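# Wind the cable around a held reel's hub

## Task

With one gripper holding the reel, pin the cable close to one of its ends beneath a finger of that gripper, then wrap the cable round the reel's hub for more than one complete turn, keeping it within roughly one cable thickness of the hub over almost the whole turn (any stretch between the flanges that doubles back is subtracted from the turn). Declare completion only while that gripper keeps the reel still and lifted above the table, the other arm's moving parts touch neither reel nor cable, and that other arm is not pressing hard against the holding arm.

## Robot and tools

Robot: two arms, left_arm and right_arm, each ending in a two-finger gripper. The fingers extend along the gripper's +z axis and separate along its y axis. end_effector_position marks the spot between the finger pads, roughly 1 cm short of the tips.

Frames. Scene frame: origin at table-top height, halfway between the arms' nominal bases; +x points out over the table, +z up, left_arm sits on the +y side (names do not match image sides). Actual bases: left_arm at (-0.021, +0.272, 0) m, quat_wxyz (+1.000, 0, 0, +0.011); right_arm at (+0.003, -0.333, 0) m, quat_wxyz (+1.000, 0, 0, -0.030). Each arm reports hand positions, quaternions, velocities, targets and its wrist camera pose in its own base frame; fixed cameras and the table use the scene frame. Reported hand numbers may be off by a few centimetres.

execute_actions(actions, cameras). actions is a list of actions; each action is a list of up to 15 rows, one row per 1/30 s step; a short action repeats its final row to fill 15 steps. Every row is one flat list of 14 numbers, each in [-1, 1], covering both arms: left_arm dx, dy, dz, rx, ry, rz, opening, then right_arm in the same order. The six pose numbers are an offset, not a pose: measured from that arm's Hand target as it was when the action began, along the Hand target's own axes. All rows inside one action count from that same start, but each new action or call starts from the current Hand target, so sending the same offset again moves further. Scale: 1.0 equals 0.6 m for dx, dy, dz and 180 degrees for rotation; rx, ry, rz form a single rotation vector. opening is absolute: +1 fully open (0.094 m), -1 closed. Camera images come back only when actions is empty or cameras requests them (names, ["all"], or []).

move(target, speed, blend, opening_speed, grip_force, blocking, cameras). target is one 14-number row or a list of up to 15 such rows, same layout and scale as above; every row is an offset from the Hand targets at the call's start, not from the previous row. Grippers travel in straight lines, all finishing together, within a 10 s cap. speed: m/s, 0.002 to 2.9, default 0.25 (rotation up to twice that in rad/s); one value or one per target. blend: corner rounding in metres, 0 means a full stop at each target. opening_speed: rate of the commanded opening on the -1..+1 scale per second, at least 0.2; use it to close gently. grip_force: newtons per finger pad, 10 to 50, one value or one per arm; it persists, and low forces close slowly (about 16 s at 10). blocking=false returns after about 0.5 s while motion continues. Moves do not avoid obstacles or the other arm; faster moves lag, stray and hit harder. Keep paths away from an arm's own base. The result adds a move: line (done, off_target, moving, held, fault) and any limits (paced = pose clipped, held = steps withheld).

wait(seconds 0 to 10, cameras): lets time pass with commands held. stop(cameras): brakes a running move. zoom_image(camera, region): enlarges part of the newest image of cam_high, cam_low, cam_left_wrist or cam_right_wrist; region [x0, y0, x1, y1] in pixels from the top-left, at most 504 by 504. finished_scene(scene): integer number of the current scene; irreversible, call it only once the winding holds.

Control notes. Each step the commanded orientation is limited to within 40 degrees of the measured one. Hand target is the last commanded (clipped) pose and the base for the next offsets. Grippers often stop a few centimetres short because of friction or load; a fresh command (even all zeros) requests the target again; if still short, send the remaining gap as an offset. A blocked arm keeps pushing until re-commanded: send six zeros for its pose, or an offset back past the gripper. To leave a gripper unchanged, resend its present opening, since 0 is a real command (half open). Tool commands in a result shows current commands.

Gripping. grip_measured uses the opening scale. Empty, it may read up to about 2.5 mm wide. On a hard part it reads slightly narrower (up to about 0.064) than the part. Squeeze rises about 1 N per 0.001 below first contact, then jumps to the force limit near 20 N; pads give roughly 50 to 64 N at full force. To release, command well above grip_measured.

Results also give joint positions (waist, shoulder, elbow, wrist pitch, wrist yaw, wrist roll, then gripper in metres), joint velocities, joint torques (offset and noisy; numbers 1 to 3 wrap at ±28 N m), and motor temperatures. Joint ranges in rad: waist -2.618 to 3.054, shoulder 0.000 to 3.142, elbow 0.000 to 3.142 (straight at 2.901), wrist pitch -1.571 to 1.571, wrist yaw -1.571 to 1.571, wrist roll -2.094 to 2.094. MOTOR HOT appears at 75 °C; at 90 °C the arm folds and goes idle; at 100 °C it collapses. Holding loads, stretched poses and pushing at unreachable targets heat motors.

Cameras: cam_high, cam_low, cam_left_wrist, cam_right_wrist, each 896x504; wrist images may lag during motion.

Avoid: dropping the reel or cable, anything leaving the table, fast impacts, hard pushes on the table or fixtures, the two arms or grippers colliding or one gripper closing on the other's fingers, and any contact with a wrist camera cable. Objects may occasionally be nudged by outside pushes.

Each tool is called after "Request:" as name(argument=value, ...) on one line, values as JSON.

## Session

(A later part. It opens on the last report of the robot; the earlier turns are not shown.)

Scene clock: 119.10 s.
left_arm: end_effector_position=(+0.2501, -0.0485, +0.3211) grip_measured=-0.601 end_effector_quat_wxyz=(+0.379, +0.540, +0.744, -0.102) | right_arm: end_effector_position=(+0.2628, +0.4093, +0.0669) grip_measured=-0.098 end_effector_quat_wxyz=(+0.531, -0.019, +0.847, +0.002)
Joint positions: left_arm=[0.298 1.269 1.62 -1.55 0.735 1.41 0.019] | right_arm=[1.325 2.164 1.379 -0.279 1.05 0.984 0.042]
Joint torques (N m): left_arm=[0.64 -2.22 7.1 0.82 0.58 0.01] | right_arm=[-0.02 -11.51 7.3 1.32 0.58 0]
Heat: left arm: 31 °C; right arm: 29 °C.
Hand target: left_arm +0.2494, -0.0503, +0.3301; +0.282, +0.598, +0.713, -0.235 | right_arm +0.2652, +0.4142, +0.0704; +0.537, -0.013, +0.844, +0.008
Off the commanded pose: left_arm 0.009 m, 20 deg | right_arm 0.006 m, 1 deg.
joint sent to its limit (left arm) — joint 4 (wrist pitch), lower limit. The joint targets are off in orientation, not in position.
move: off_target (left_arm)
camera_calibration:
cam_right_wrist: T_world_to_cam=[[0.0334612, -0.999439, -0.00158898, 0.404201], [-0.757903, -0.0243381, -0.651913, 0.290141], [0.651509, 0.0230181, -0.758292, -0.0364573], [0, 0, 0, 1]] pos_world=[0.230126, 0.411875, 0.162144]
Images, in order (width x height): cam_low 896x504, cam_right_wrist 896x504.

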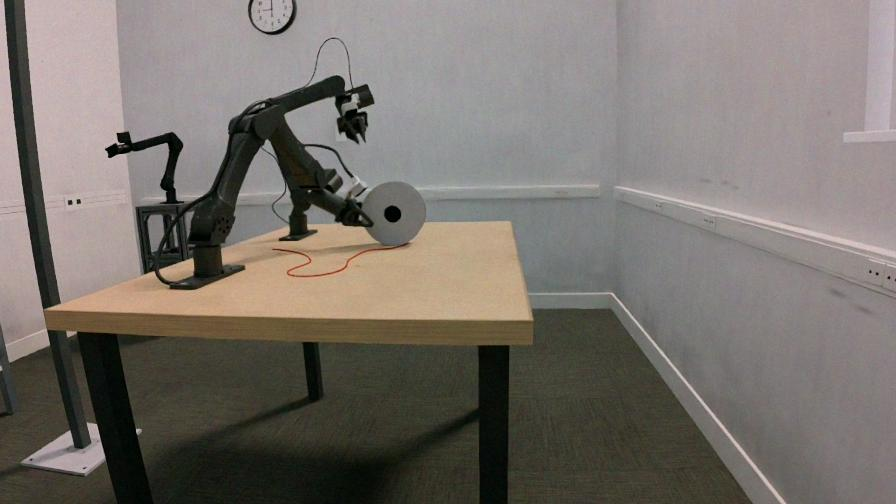

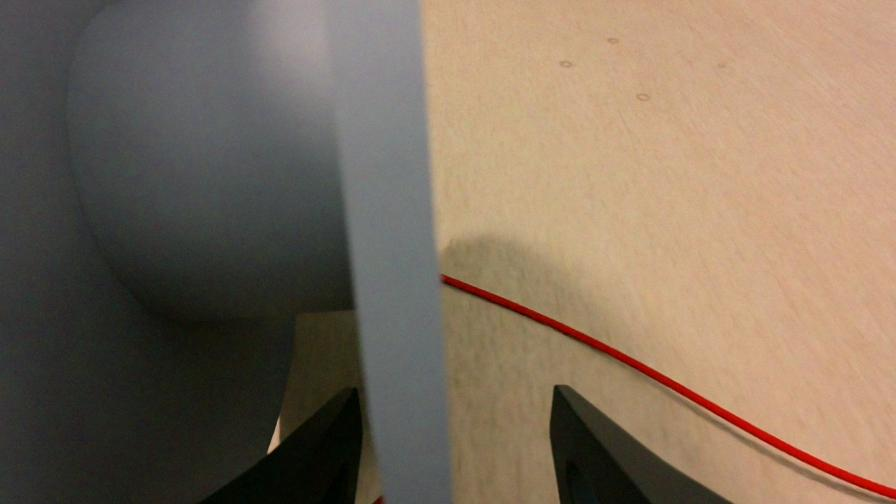

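Request:
move(target=[0,0,0,0,0,0,-0.6,0,0.008,0,0,0,0,-1], speed=0.06, opening_speed=0.5, cameras=["cam_low","cam_right_wrist"])

Request:
zoom_image(camera="cam_right_wrist", region=[240, 250, 640, 504])

Scene clock: 121.70 s.
left_arm: end_effector_position=(+0.2501, -0.0485, +0.3211) grip_measured=-0.601 end_effector_quat_wxyz=(+0.379, +0.540, +0.744, -0.102) | right_arm: end_effector_position=(+0.2643, +0.4155, +0.0739) grip_measured=-0.873 end_effector_quat_wxyz=(+0.533, -0.015, +0.846, +0.010)
Joint positions: left_arm=[0.298 1.269 1.62 -1.55 0.735 1.41 0.019] | right_arm=[1.325 2.164 1.404 -0.281 1.048 0.978 0.006]
Joint torques (N m): left_arm=[0.73 -2.14 6.83 0.84 0.63 -0.02] | right_arm=[0.23 -10.32 7.45 1.21 0.55 0.1]
Heat: left arm: 31 °C; right arm: 30 °C.
Hand target: left_arm +0.2494, -0.0503, +0.3301; +0.282, +0.598, +0.713, -0.235 | right_arm +0.2650, +0.4189, +0.0703; +0.537, -0.013, +0.844, +0.008
Off the commanded pose: left_arm 0.009 m, 20 deg | right_arm 0.005 m, 1 deg.
joint sent to its limit (left arm) — joint 4 (wrist pitch), lower limit. The joint targets are off in orientation, not in position.
move: off_target (left_arm)
camera_calibration:
cam_right_wrist: T_world_to_cam=[[0.0364248, -0.999163, -0.0186113, 0.410708], [-0.754785, -0.0153005, -0.655794, 0.291671], [0.65496, 0.0379346, -0.75471, -0.0395803], [0, 0, 0, 1]] pos_world=[0.231112, 0.416329, 0.169048]
Images, in order (width x height): cam_low 896x504, cam_right_wrist 896x504.

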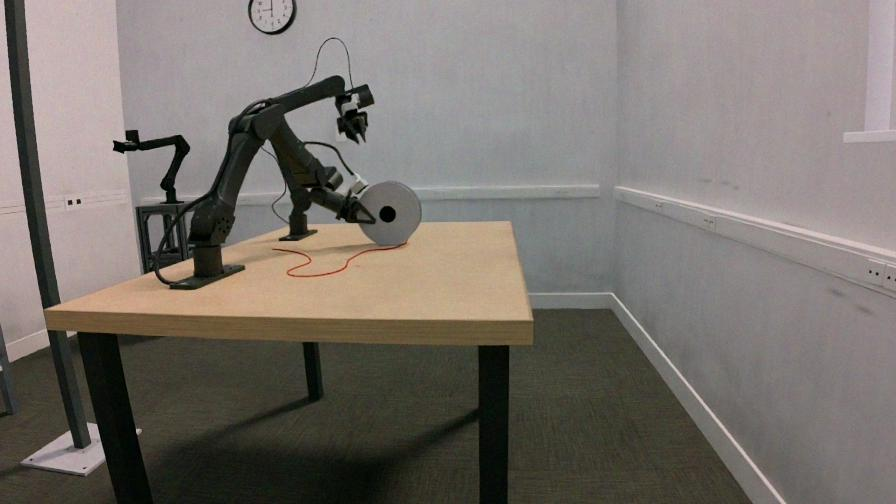

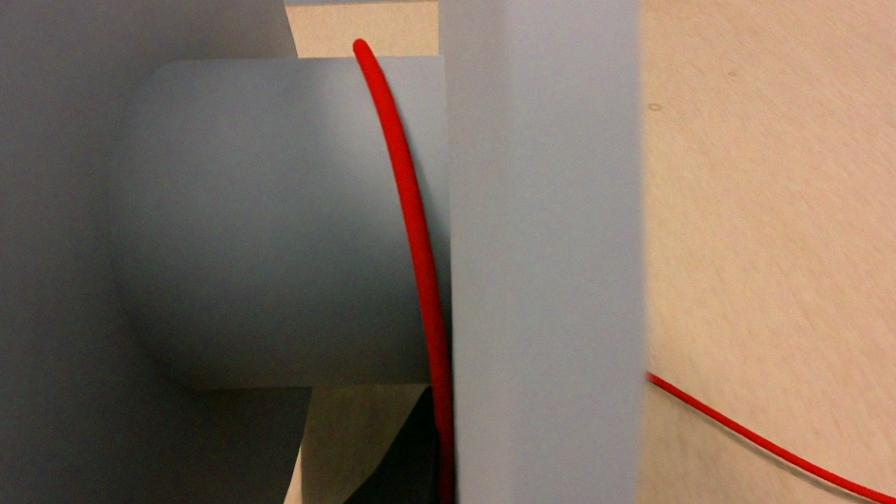

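Scaled by 1.260 from the camera's 896x504 image, which has a finer 1280x720 frame.

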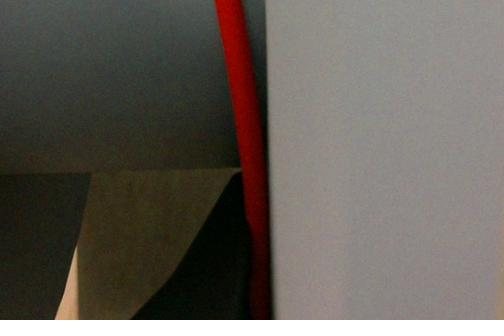

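Request:
move(target=[0,0,0,0,0,0,-0.6,-0.181,0,-0.085,0,0,0,-1], speed=0.1)

Request:
move(target=[0,0,0,0,0,0,-0.6,-0.099,-0.188,0.025,-0.2845,0.0246,0.436,-1], speed=0.13, cameras=["all"])

Scene clock: 125.13 s.
left_arm: end_effector_position=(+0.2501, -0.0485, +0.3211) grip_measured=-0.601 end_effector_quat_wxyz=(+0.379, +0.540, +0.744, -0.102) | right_arm: end_effector_position=(+0.2596, +0.4154, +0.1478) grip_measured=-0.873 end_effector_quat_wxyz=(+0.502, -0.051, +0.863, -0.026)
Joint positions: left_arm=[0.298 1.269 1.62 -1.55 0.735 1.41 0.019] | right_arm=[1.325 2.087 1.66 -0.726 1 0.976 0.006]
Joint torques (N m): left_arm=[0.65 -2.17 7.05 0.83 0.61 0] | right_arm=[0.34 -16.24 9.06 1.29 1.04 0.21]
Motor temperatures (°C): left_arm=[20 30 24 22 20 19 19] | right_arm=[22 30 28 24 23 19 21]
Heat: left arm: 30 °C; right arm: 30 °C.
Hand target: left_arm +0.2494, -0.0503, +0.3301; +0.282, +0.598, +0.713, -0.235 | right_arm +0.2648, +0.4190, +0.1902; +0.537, -0.013, +0.844, +0.008
Off the commanded pose: left_arm 0.009 m, 20 deg | right_arm 0.043 m, 7 deg.
joint sent to its limit (left arm) — joint 4 (wrist pitch), lower limit. The joint targets are off in orientation, not in position.
move: off_target (left_arm, right_arm)

Scene clock: 132.13 s.
left_arm: end_effector_position=(+0.2501, -0.0485, +0.3211) grip_measured=-0.601 end_effector_quat_wxyz=(+0.379, +0.540, +0.744, -0.102) | right_arm: end_effector_position=(+0.3054, +0.3084, +0.2091) grip_measured=-0.873 end_effector_quat_wxyz=(+0.312, +0.306, +0.640, +0.632)
Joint positions: left_arm=[0.298 1.269 1.62 -1.55 0.735 1.41 0.019] | right_arm=[0.874 1.498 0.51 0.983 0.207 1.558 0.006]
Joint torques (N m): left_arm=[0.58 -2.09 6.87 0.89 0.6 -0.04] | right_arm=[-0.23 -5.82 6.17 3.51 0.03 -0.12]
Heat: left arm: 29 °C; right arm: 30 °C.
Hand target: left_arm +0.2494, -0.0503, +0.3301; +0.282, +0.598, +0.713, -0.235 | right_arm +0.3069, +0.3075, +0.2377; +0.328, +0.292, +0.600, +0.669
Off the commanded pose: left_arm 0.009 m, 20 deg | right_arm 0.029 m, 7 deg.
joint sent to its limit (left arm) — joint 4 (wrist pitch), lower limit. The joint targets are off in orientation, not in position.
move: off_target (left_arm, right_arm)
camera_calibration:
cam_left_wrist: T_world_to_cam=[[-0.868667, -0.424628, -0.255164, 0.27883], [-0.34131, 0.886307, -0.312997, 0.264232], [0.359061, -0.1848, -0.914836, 0.284538], [0, 0, 0, 1]] pos_world=[0.230229, -0.0632092, 0.414157]
cam_right_wrist: T_world_to_cam=[[0.000110053, 0.00310499, -0.999995, 0.211898], [-0.880307, 0.474402, 0.00137614, 0.159647], [0.474404, 0.880303, 0.00278556, -0.323533], [0, 0, 0, 1]] pos_world=[0.294001, 0.208412, 0.212579]

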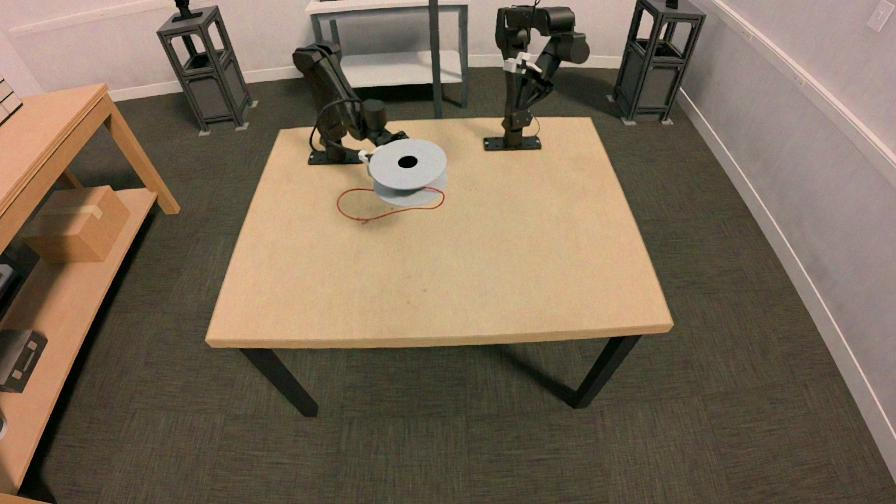

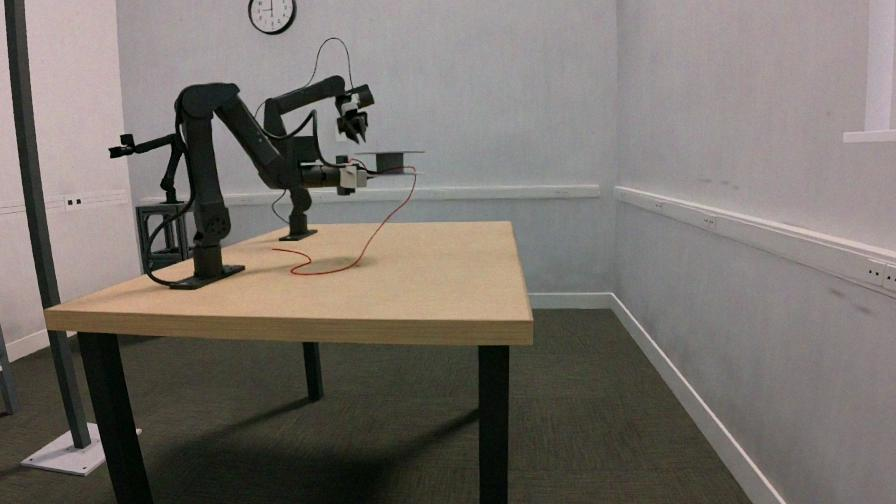

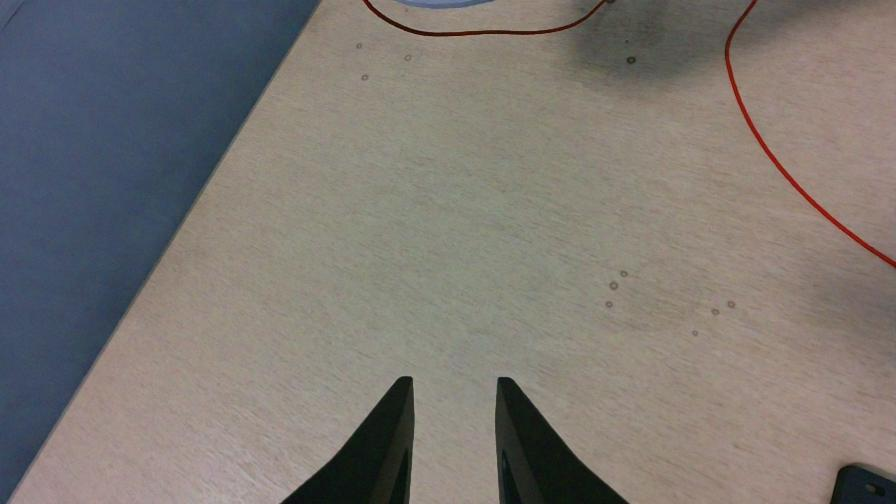

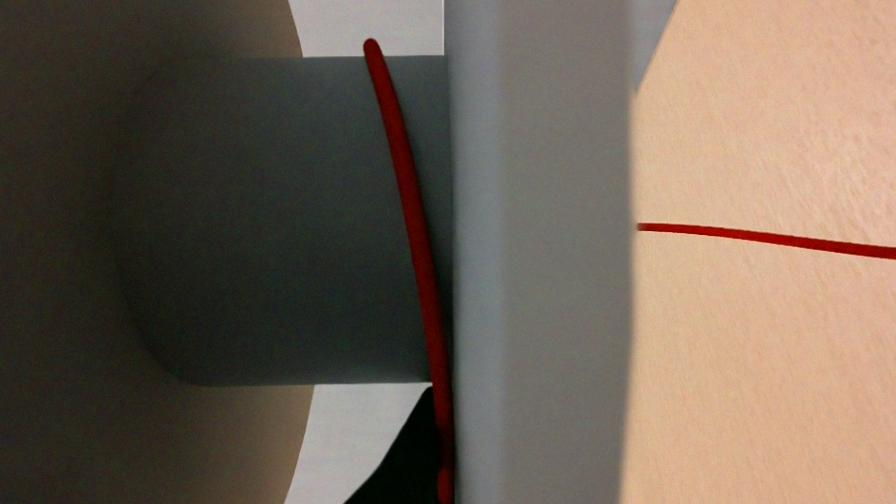

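Request:
zoom_image(camera="cam_high", region=[320, 110, 500, 240])

Request:
zoom_image(camera="cam_low", region=[260, 130, 460, 290])

Scaled by 2.800 from the camera's 896x504 image, which has a finer 1280x720 frame.

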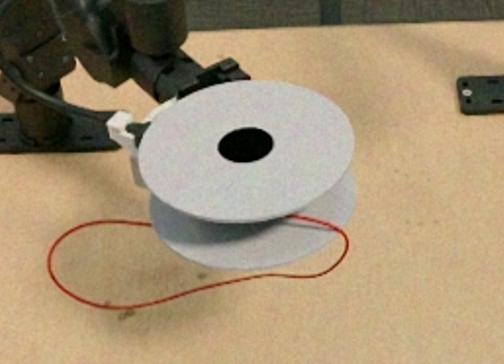

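Scaled by 2.520 from the camera's 896x504 image, which has a finer 1280x720 frame.

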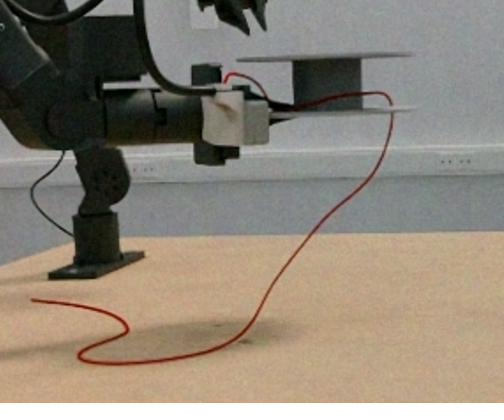

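Request:
move(target=[0,0,0,0,0,0,-0.6,0,0.33,0.036,0,0,0,-1], speed=0.12, cameras=["all"])

Scene clock: 137.73 s.
left_arm: end_effector_position=(+0.2501, -0.0485, +0.3211) grip_measured=-0.601 end_effector_quat_wxyz=(+0.379, +0.540, +0.744, -0.102) | right_arm: end_effector_position=(+0.3093, +0.3132, +0.3924) grip_measured=-0.873 end_effector_quat_wxyz=(+0.311, +0.307, +0.642, +0.630)
Joint positions: left_arm=[0.298 1.269 1.62 -1.55 0.735 1.41 0.019] | right_arm=[0.874 1.266 1.126 0.127 0.206 1.56 0.006]
Joint torques (N m): left_arm=[0.47 -2.1 7.1 0.84 0.61 -0.04] | right_arm=[-0.03 -6.93 10.14 3.02 0.06 -0.14]
Heat: left arm: 29 °C; right arm: 29 °C.
Hand target: left_arm +0.2494, -0.0503, +0.3301; +0.282, +0.598, +0.713, -0.235 | right_arm +0.3063, +0.3075, +0.4371; +0.328, +0.292, +0.599, +0.669
Off the commanded pose: left_arm 0.009 m, 20 deg | right_arm 0.045 m, 7 deg.
joint sent to its limit (left arm) — joint 4 (wrist pitch), lower limit. The joint targets are off in orientation, not in position.
move: off_target (left_arm, right_arm)
camera_calibration:
cam_left_wrist: T_world_to_cam=[[-0.868667, -0.424628, -0.255164, 0.27883], [-0.34131, 0.886307, -0.312997, 0.264232], [0.359061, -0.1848, -0.914836, 0.284538], [0, 0, 0, 1]] pos_world=[0.230229, -0.0632092, 0.414157]
cam_right_wrist: T_world_to_cam=[[-0.00597462, -0.00115382, -0.999981, 0.398425], [-0.880675, 0.473697, 0.00471523, 0.159494], [0.473683, 0.880687, -0.0038463, -0.327366], [0, 0, 0, 1]] pos_world=[0.297911, 0.213215, 0.396407]

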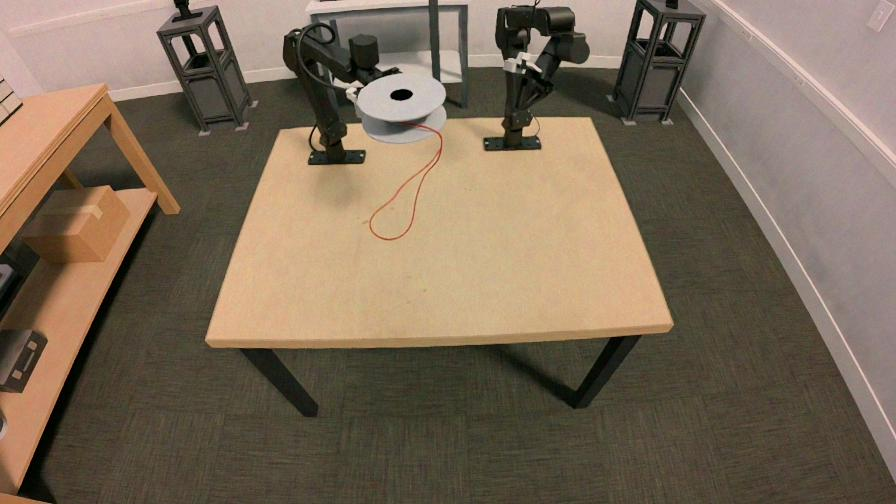

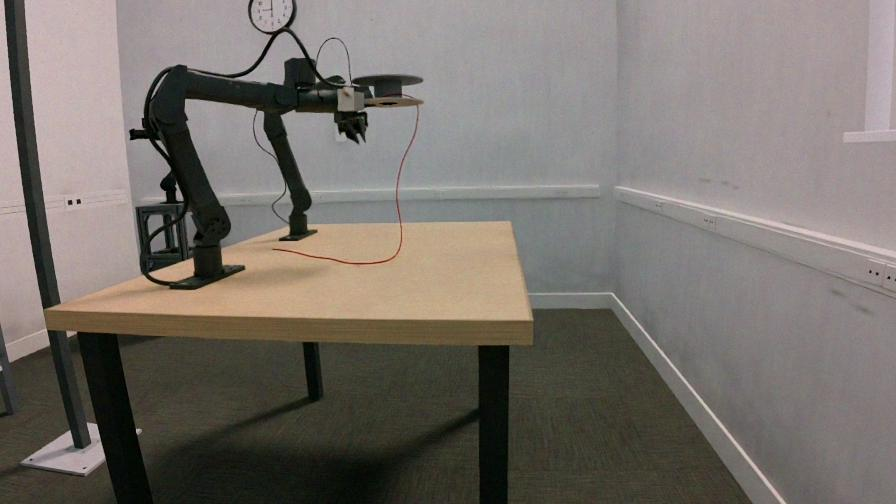

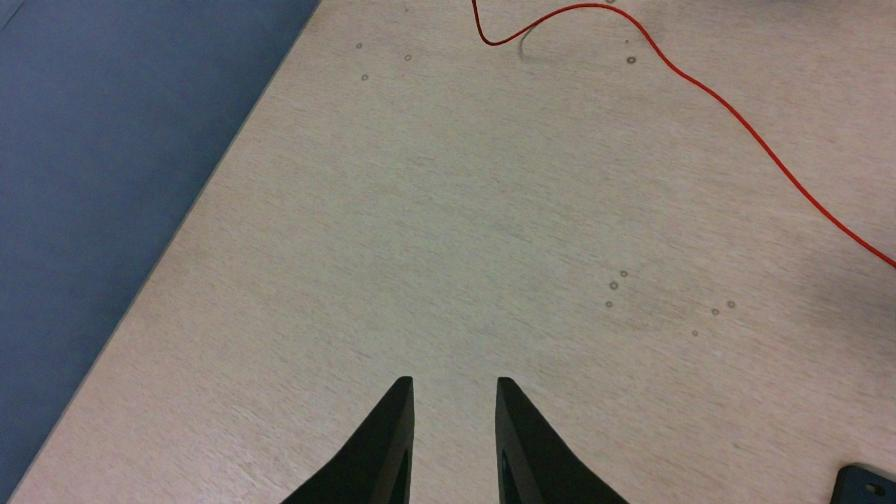

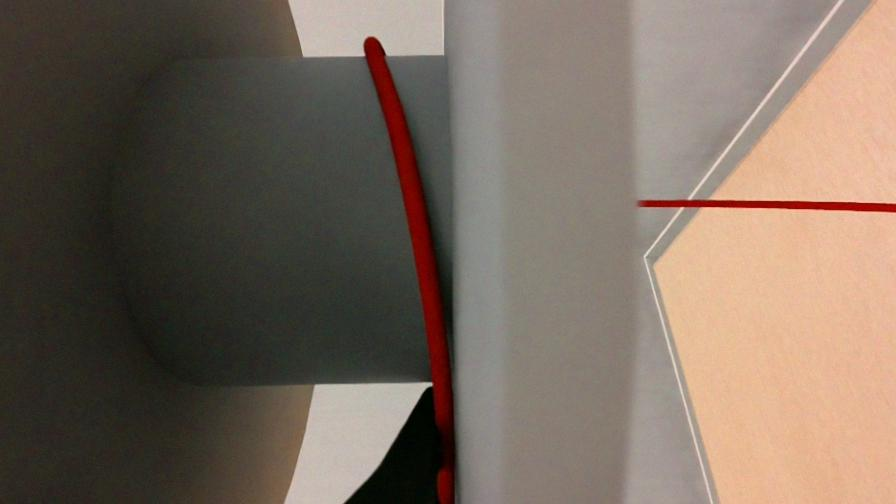

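Request:
move(target=[-0.088,0.264,0.47,0.0304,-0.26,0.0114,0,0,0,0,0,0,0,-1], speed=0.22, cameras=["cam_left_wrist","cam_low"])

Scene clock: 144.07 s.
left_arm: end_effector_position=(+0.4480, -0.2470, +0.1698) grip_measured=-0.001 end_effector_quat_wxyz=(+0.522, +0.485, +0.515, -0.476) | right_arm: end_effector_position=(+0.3093, +0.3132, +0.3923) grip_measured=-0.873 end_effector_quat_wxyz=(+0.311, +0.307, +0.642, +0.630)
Joint positions: left_arm=[-0.156 2.201 1.264 0.937 1.339 0.016 0.047] | right_arm=[0.874 1.266 1.126 0.127 0.206 1.56 0.006]
Joint torques (N m): left_arm=[-0.81 -9.21 4.07 1.59 -0.04 -0.05] | right_arm=[-0.06 -6.95 10.07 3.02 0.07 -0.14]
Motor temperatures (°C): left_arm=[20 29 24 22 20 19 19] | right_arm=[22 29 29 29 23 19 22]
Heat: left arm: 29 °C; right arm: 29 °C.
Hand target: left_arm +0.4462, -0.2499, +0.1602; +0.517, +0.480, +0.520, -0.481 | right_arm +0.3063, +0.3075, +0.4371; +0.328, +0.292, +0.599, +0.669
Off the commanded pose: left_arm 0.010 m, 1 deg | right_arm 0.045 m, 7 deg.
move: off_target (right_arm)
camera_calibration:
cam_left_wrist: T_world_to_cam=[[-0.995299, -0.096377, 0.00959259, 0.420727], [-0.0507028, 0.434091, -0.899441, 0.317913], [0.0825213, -0.895699, -0.436937, -0.0943631], [0, 0, 0, 1]] pos_world=[0.442655, -0.181976, 0.240678]
Images, in order (width x height): cam_low 896x504, cam_left_wrist 896x504.

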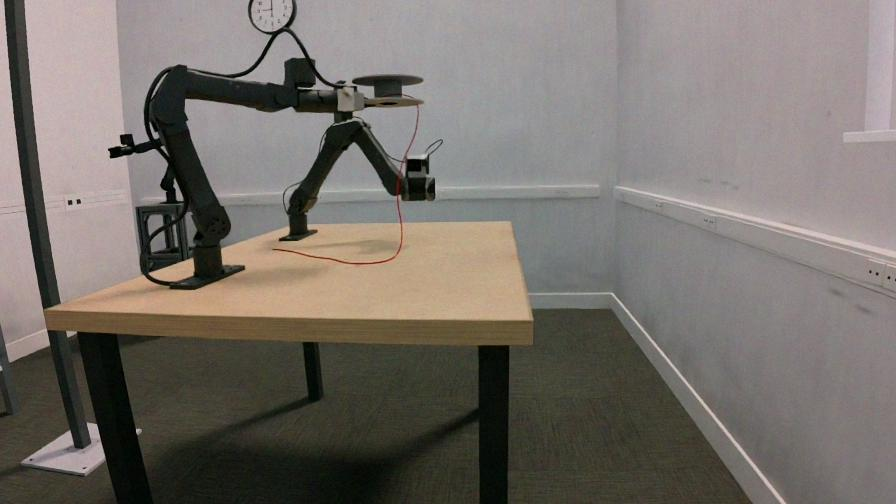

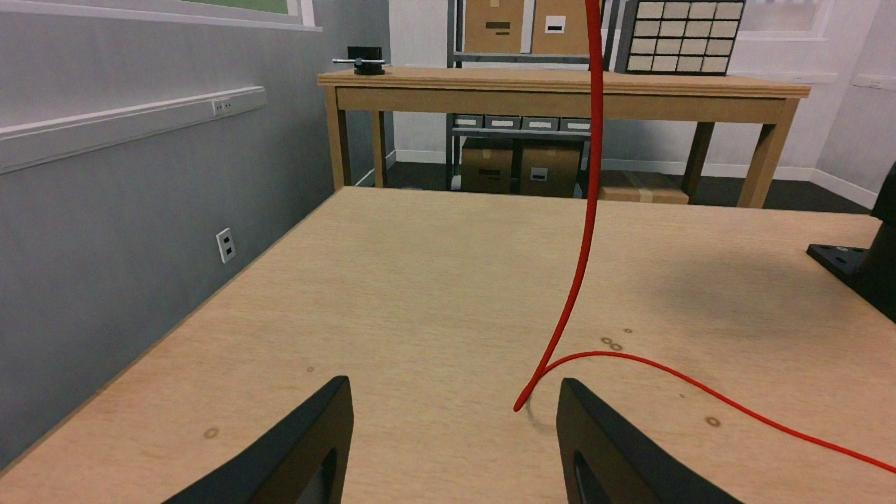

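Request:
move(target=[-0.02,-0.066,0.05,0,0,0,0,0,0,0,0,0,0,-1], speed=0.12, cameras=["cam_left_wrist"])

Scene clock: 146.27 s.
left_arm: end_effector_position=(+0.4112, -0.2841, +0.1607) grip_measured=-0.001 end_effector_quat_wxyz=(+0.507, +0.478, +0.527, -0.487) | right_arm: end_effector_position=(+0.3093, +0.3132, +0.3923) grip_measured=-0.873 end_effector_quat_wxyz=(+0.311, +0.307, +0.642, +0.630)
Joint positions: left_arm=[-0.258 2.135 1.123 0.974 1.244 0.008 0.047] | right_arm=[0.874 1.266 1.126 0.127 0.206 1.56 0.006]
Joint torques (N m): left_arm=[0.03 -11.93 4.01 1.64 -0.01 -0.07] | right_arm=[-0.09 -6.95 10.14 3.01 0.08 -0.12]
Heat: left arm: 29 °C; right arm: 30 °C.
Hand target: left_arm +0.4091, -0.2830, +0.1723; +0.517, +0.480, +0.520, -0.481 | right_arm +0.3063, +0.3075, +0.4371; +0.328, +0.292, +0.599, +0.669
Off the commanded pose: left_arm 0.012 m, 2 deg | right_arm 0.045 m, 7 deg.
move: off_target (left_arm, right_arm)
camera_calibration:
cam_left_wrist: T_world_to_cam=[[-0.994645, -0.088704, 0.0530412, 0.37551], [-0.0870622, 0.442555, -0.892505, 0.340307], [0.0556951, -0.892343, -0.447908, -0.114838], [0, 0, 0, 1]] pos_world=[0.409523, -0.219771, 0.232372]
Images, in order (width x height): cam_left_wrist 896x504.

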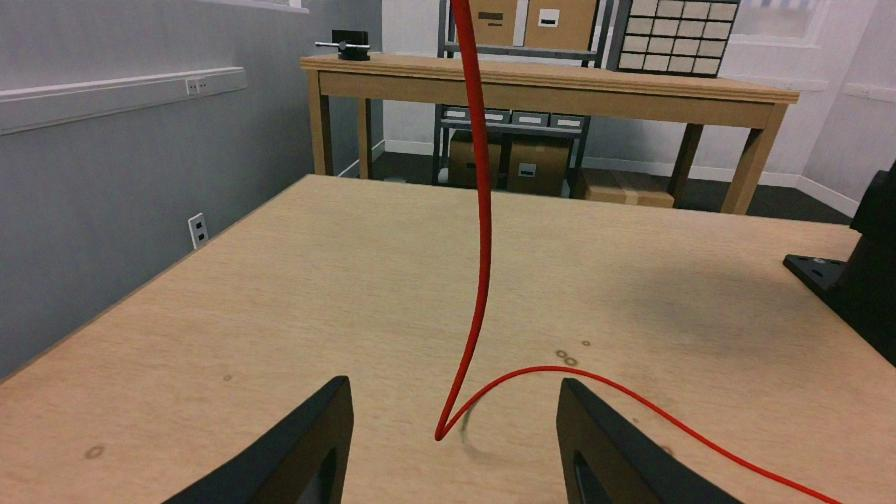

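Request:
move(target=[0.0,-0.008,0.075,0,0,0,0,0,0,0,0,0,0,-1], speed=0.1, cameras=["cam_left_wrist"])

Scene clock: 148.03 s.
left_arm: end_effector_position=(+0.4014, -0.3262, +0.1659) grip_measured=-0.001 end_effector_quat_wxyz=(+0.510, +0.480, +0.523, -0.485) | right_arm: end_effector_position=(+0.3093, +0.3132, +0.3923) grip_measured=-0.873 end_effector_quat_wxyz=(+0.311, +0.307, +0.642, +0.630)
Joint positions: left_arm=[-0.362 2.135 1.142 0.971 1.14 0.003 0.047] | right_arm=[0.874 1.266 1.126 0.127 0.206 1.56 0.006]
Joint torques (N m): left_arm=[-0.03 -9.33 7.56 1.55 -0.02 -0.01] | right_arm=[-0.12 -6.97 10.11 3.01 0.07 -0.11]
Heat: left arm: 29 °C; right arm: 30 °C.
Hand target: left_arm +0.4078, -0.3281, +0.1722; +0.518, +0.480, +0.520, -0.481 | right_arm +0.3063, +0.3075, +0.4371; +0.328, +0.292, +0.599, +0.669
Off the commanded pose: left_arm 0.009 m, 1 deg | right_arm 0.045 m, 7 deg.
move: off_target (right_arm)
camera_calibration:
cam_left_wrist: T_world_to_cam=[[-0.995158, -0.0889736, 0.041756, 0.363806], [-0.0769147, 0.440511, -0.894446, 0.358271], [0.0611881, -0.893327, -0.445222, -0.152485], [0, 0, 0, 1]] pos_world=[0.398931, -0.261672, 0.237373]
Images, in order (width x height): cam_left_wrist 896x504.

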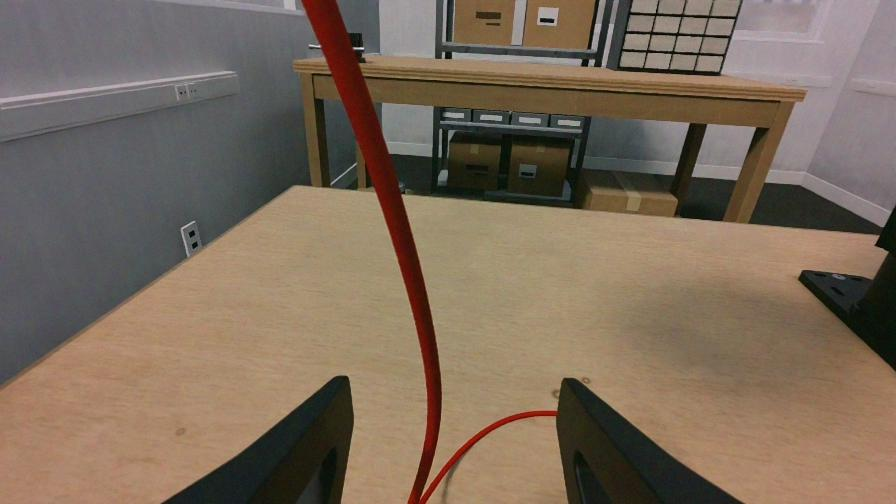

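Request:
move(target=[[0.0,0.01,0.038,0,0,0,0,0,0,0,0,0,0,-1],[0.0,0.01,0.038,0,0,0,-1,0,0,0,0,0,0,-1]], speed=0.1, cameras=["cam_left_wrist","cam_low"])

Scene clock: 150.03 s.
left_arm: end_effector_position=(+0.4098, -0.3466, +0.1695) grip_measured=-0.985 end_effector_quat_wxyz=(+0.514, +0.481, +0.522, -0.482) | right_arm: end_effector_position=(+0.3093, +0.3132, +0.3923) grip_measured=-0.873 end_effector_quat_wxyz=(+0.311, +0.307, +0.642, +0.630)
Joint positions: left_arm=[-0.4 2.17 1.218 0.937 1.098 0.003 0.001] | right_arm=[0.874 1.266 1.126 0.127 0.206 1.56 0.006]
Joint torques (N m): left_arm=[-0.38 -9.11 7.76 1.59 -0.04 -0.03] | right_arm=[-0.05 -6.97 10.09 3 0.07 -0.12]
Heat: left arm: 30 °C; right arm: 30 °C.
Hand target: left_arm +0.4155, -0.3504, +0.1721; +0.517, +0.480, +0.520, -0.481 | right_arm +0.3063, +0.3075, +0.4371; +0.328, +0.292, +0.599, +0.669
Off the commanded pose: left_arm 0.007 m, 1 deg | right_arm 0.045 m, 7 deg.
move: off_target (right_arm)
camera_calibration:
cam_left_wrist: T_world_to_cam=[[-0.995075, -0.0926492, 0.0352468, 0.370022], [-0.0725669, 0.438617, -0.895739, 0.368857], [0.0675297, -0.893885, -0.44318, -0.172805], [0, 0, 0, 1]] pos_world=[0.406636, -0.281973, 0.240774]
Images, in order (width x height): cam_low 896x504, cam_left_wrist 896x504.

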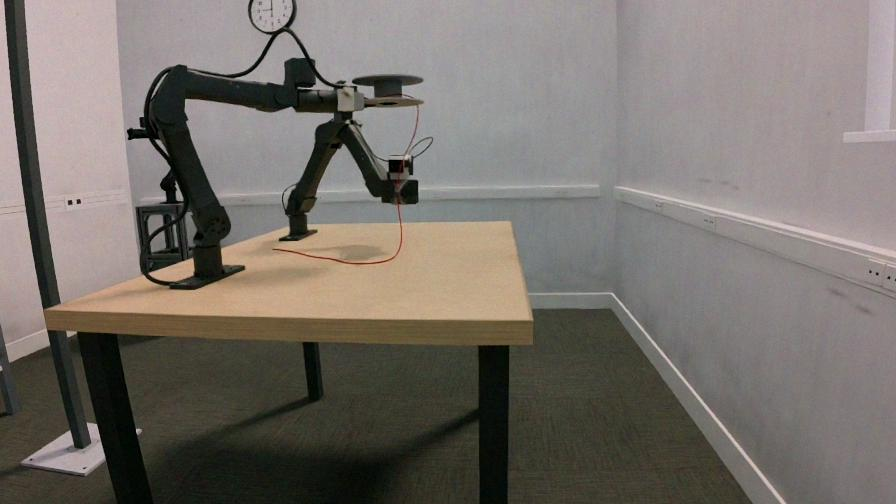

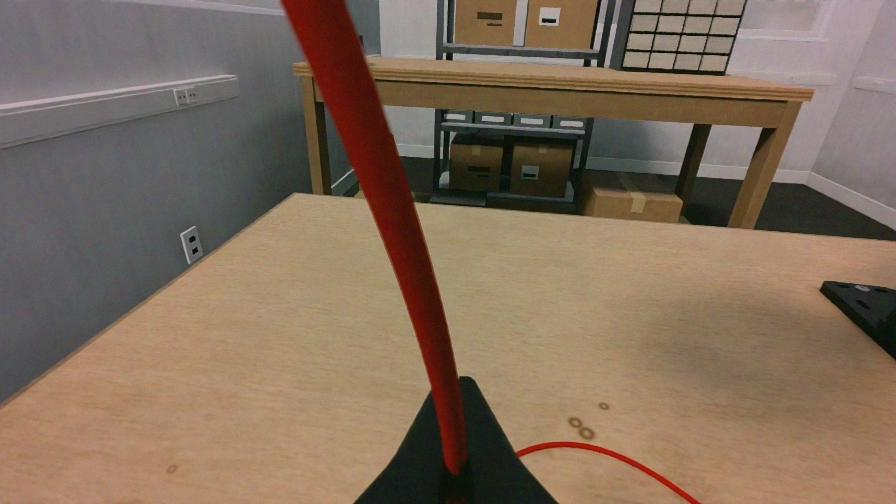

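Request:
move(target=[[0.0,0.0,0,0,0,0,-0.75,0,0,0,0,0,0,-1],[0.0,0,0,0,0,0,-0.75,0,0.199,0.022,0,0,0,-1],[0.0,0,0,0,0,0,-1,0,0.199,0.022,0,0,0,-1]], speed=0.08, cameras=["cam_left_wrist","cam_low","cam_high"])

Scene clock: 154.30 s.
left_arm: end_effector_position=(+0.4099, -0.3466, +0.1695) grip_measured=-0.997 end_effector_quat_wxyz=(+0.514, +0.480, +0.522, -0.482) | right_arm: end_effector_position=(+0.3091, +0.3130, +0.5221) grip_measured=-0.873 end_effector_quat_wxyz=(+0.313, +0.305, +0.635, +0.637)
Joint positions: left_arm=[-0.4 2.17 1.218 0.937 1.097 0.003 0] | right_arm=[0.874 1.426 1.777 -0.343 0.206 1.56 0.006]
Joint torques (N m): left_arm=[-0.38 -9.07 7.76 1.53 -0.04 0.01] | right_arm=[-0.03 -5.72 8.95 3 0.05 -0.13]
Heat: left arm: 31 °C; right arm: 31 °C.
Hand target: left_arm +0.4156, -0.3504, +0.1722; +0.518, +0.480, +0.520, -0.481 | right_arm +0.3062, +0.3078, +0.5570; +0.328, +0.292, +0.600, +0.669
Off the commanded pose: left_arm 0.007 m, 1 deg | right_arm 0.036 m, 6 deg.
move: off_target (right_arm)
camera_calibration:
cam_left_wrist: T_world_to_cam=[[-0.995033, -0.0930921, 0.0352527, 0.369879], [-0.0727664, 0.438572, -0.895745, 0.368927], [0.067926, -0.893862, -0.443167, -0.172963], [0, 0, 0, 1]] pos_world=[0.406636, -0.281973, 0.240774]
Images, in order (width x height): cam_high 896x504, cam_low 896x504, cam_left_wrist 896x504.

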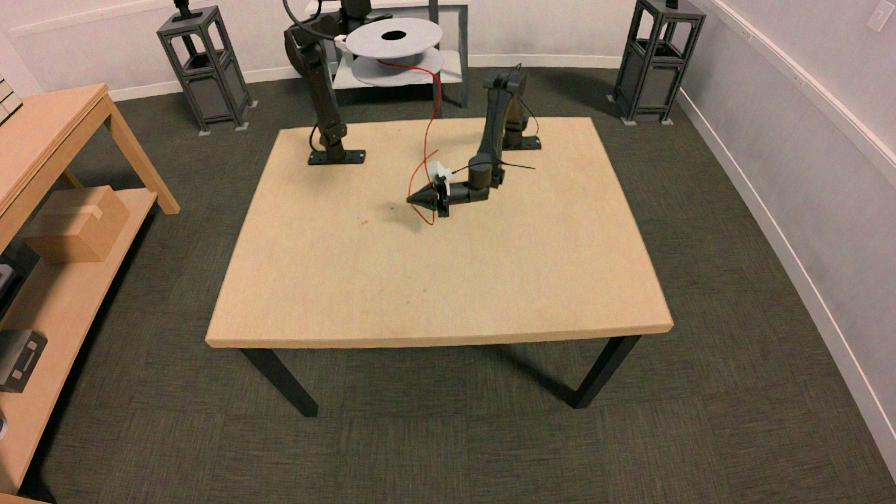

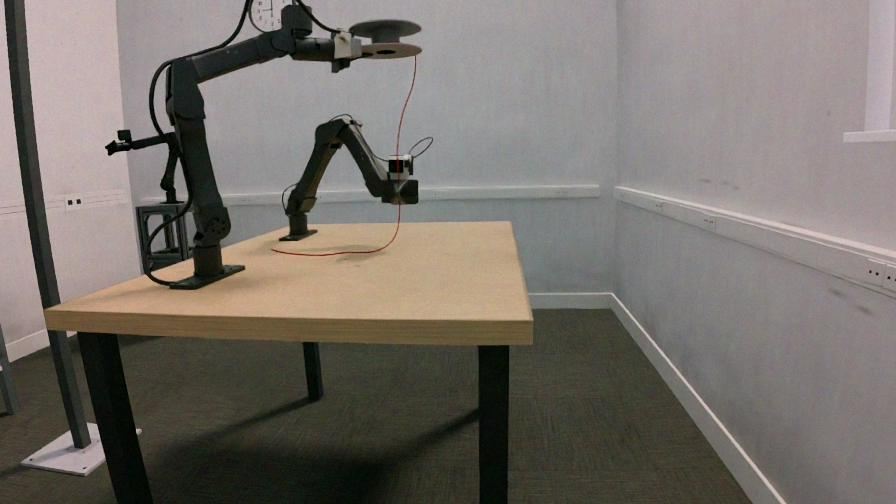

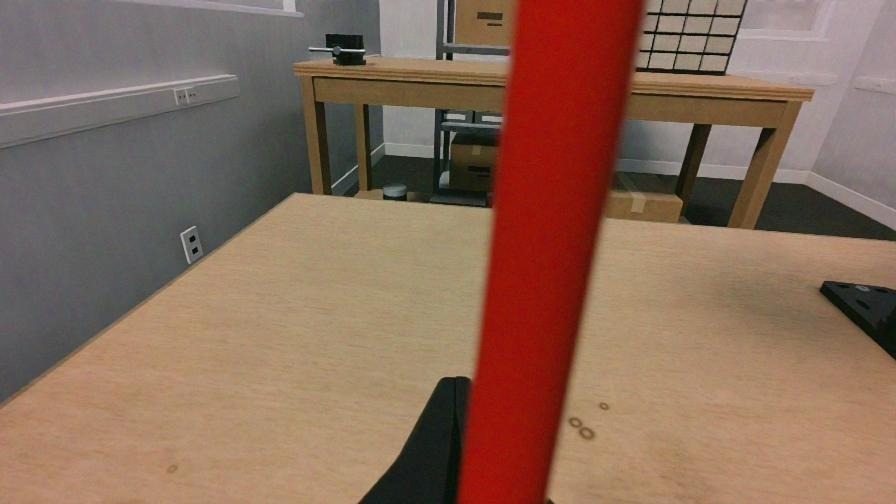

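Request:
move(target=[[0.0,0.01,-0.19,0,0,0,-1,0,0,0,0,0,0,-1],[0,-0.02,-0.19,0,0,0,-0.1,0,0,0,0,0,0,-1]], speed=0.12, cameras=["cam_left_wrist"])

Scene clock: 157.57 s.
left_arm: end_effector_position=(+0.4004, -0.2356, +0.1609) grip_measured=-0.102 end_effector_quat_wxyz=(+0.509, +0.471, +0.532, -0.486) | right_arm: end_effector_position=(+0.3091, +0.3130, +0.5219) grip_measured=-0.873 end_effector_quat_wxyz=(+0.313, +0.305, +0.635, +0.637)
Joint positions: left_arm=[-0.147 2.072 1.013 1.016 1.341 0.006 0.042] | right_arm=[0.874 1.426 1.777 -0.344 0.206 1.56 0.006]
Joint torques (N m): left_arm=[-0.54 -11.37 3.84 1.61 -0.01 -0.03] | right_arm=[0.05 -5.81 8.91 2.99 0.07 -0.13]
Heat: left arm: 31 °C; right arm: 31 °C.
Hand target: left_arm +0.3947, -0.2377, +0.1726; +0.518, +0.480, +0.520, -0.481 | right_arm +0.3062, +0.3077, +0.5571; +0.328, +0.292, +0.600, +0.669
Off the commanded pose: left_arm 0.013 m, 2 deg | right_arm 0.036 m, 6 deg.
move: off_target (left_arm, right_arm); target 2's new opening was sent with left_arm's hand 0.013 m and 2 deg from that target
camera_calibration:
cam_left_wrist: T_world_to_cam=[[-0.992708, -0.103412, 0.0619363, 0.363428], [-0.101395, 0.438517, -0.892985, 0.322918], [0.0651848, -0.892754, -0.445805, -0.075103], [0, 0, 0, 1]] pos_world=[0.398416, -0.171071, 0.232371]
Images, in order (width x height): cam_left_wrist 896x504.

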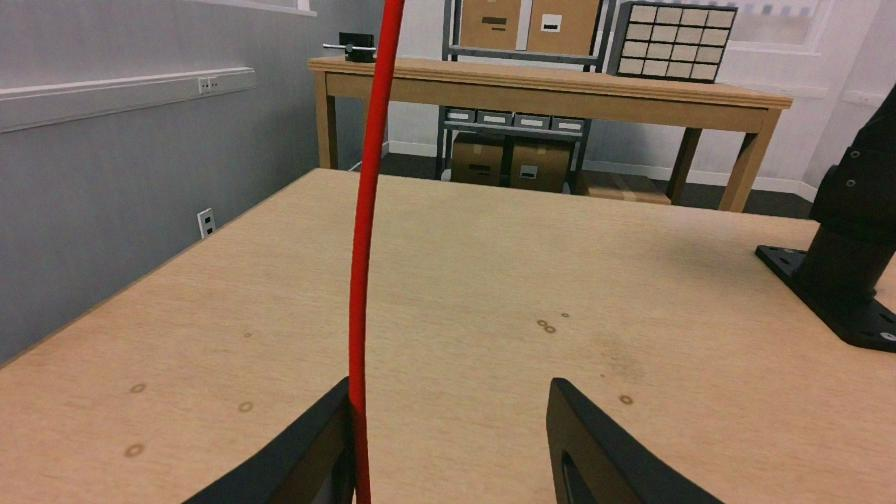

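Request:
move(target=[[0.0,0.032,-0.02,0,0,0,-0.1,0,0,0,0,0,0,-1],[0,0.034,0.04,0,0,0,-0.1,0,0,0,0,0,0,-1],[0,0.034,0.04,0,0,0,-1,0,0,0,0,0,0,-1]], speed=0.1, cameras=["cam_left_wrist"])

Scene clock: 160.33 s.
left_arm: end_effector_position=(+0.4099, -0.2588, +0.1709) grip_measured=-0.997 end_effector_quat_wxyz=(+0.514, +0.481, +0.520, -0.483) | right_arm: end_effector_position=(+0.3091, +0.3130, +0.5219) grip_measured=-0.873 end_effector_quat_wxyz=(+0.313, +0.305, +0.635, +0.637)
Joint positions: left_arm=[-0.198 2.097 1.093 0.99 1.303 0.006 0] | right_arm=[0.874 1.426 1.777 -0.344 0.206 1.56 0.006]
Joint torques (N m): left_arm=[-0.05 -8.24 7.2 1.4 -0.05 -0.01] | right_arm=[0.02 -5.82 8.85 2.99 0.07 -0.12]
Heat: left arm: 31 °C; right arm: 31 °C.
Hand target: left_arm +0.4169, -0.2601, +0.1722; +0.517, +0.480, +0.520, -0.481 | right_arm +0.3062, +0.3077, +0.5571; +0.328, +0.292, +0.600, +0.669
Off the commanded pose: left_arm 0.007 m, 0 deg | right_arm 0.036 m, 6 deg.
move: off_target (right_arm)
camera_calibration:
cam_left_wrist: T_world_to_cam=[[-0.99545, -0.0895023, 0.0326816, 0.379518], [-0.068664, 0.436036, -0.897306, 0.329627], [0.0660606, -0.895467, -0.440198, -0.0940452], [0, 0, 0, 1]] pos_world=[0.406638, -0.193976, 0.241974]
Images, in order (width x height): cam_left_wrist 896x504.

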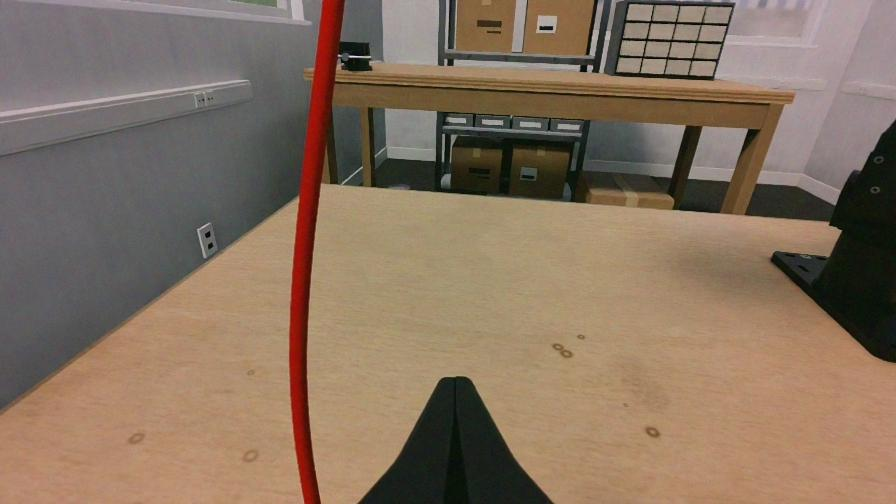

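Request:
move(target=[[0.0,0.0,-0.06,0,0,0,-1,0,0,0,0,0,0,-1],[0,0.07,-0.06,0,0,0,0.1,0,0,0,0,0,0,-1]], speed=0.12, cameras=["cam_left_wrist"])

Scene clock: 163.20 s.
left_arm: end_effector_position=(+0.4510, -0.2222, +0.1698) grip_measured=+0.099 end_effector_quat_wxyz=(+0.514, +0.475, +0.525, -0.484) | right_arm: end_effector_position=(+0.3091, +0.3130, +0.5219) grip_measured=-0.873 end_effector_quat_wxyz=(+0.313, +0.305, +0.635, +0.637)
Joint positions: left_arm=[-0.099 2.195 1.261 0.917 1.392 -0.003 0.052] | right_arm=[0.874 1.426 1.777 -0.344 0.206 1.56 0.006]
Joint torques (N m): left_arm=[0.32 -9.37 7.53 1.34 0.11 0.09] | right_arm=[-0.03 -5.79 8.92 3 0.08 -0.12]
Heat: left arm: 32 °C; right arm: 31 °C.
Hand target: left_arm +0.4560, -0.2210, +0.1723; +0.517, +0.480, +0.520, -0.481 | right_arm +0.3062, +0.3077, +0.5571; +0.328, +0.292, +0.600, +0.669
Off the commanded pose: left_arm 0.006 m, 1 deg | right_arm 0.036 m, 6 deg.
move: off_target (right_arm)
camera_calibration:
cam_left_wrist: T_world_to_cam=[[-0.993998, -0.0998262, 0.0447612, 0.418758], [-0.0839668, 0.433845, -0.897066, 0.321923], [0.0701314, -0.89544, -0.439623, -0.0663516], [0, 0, 0, 1]] pos_world=[0.447929, -0.157276, 0.240873]
Images, in order (width x height): cam_left_wrist 896x504.

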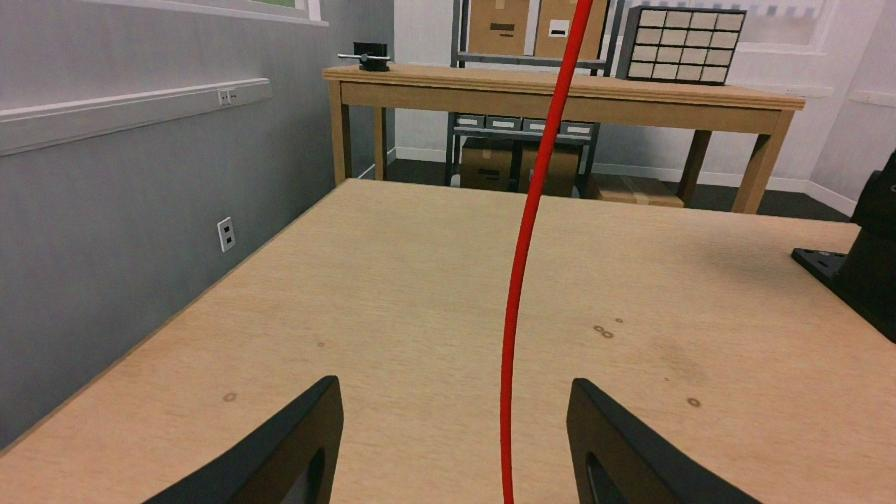

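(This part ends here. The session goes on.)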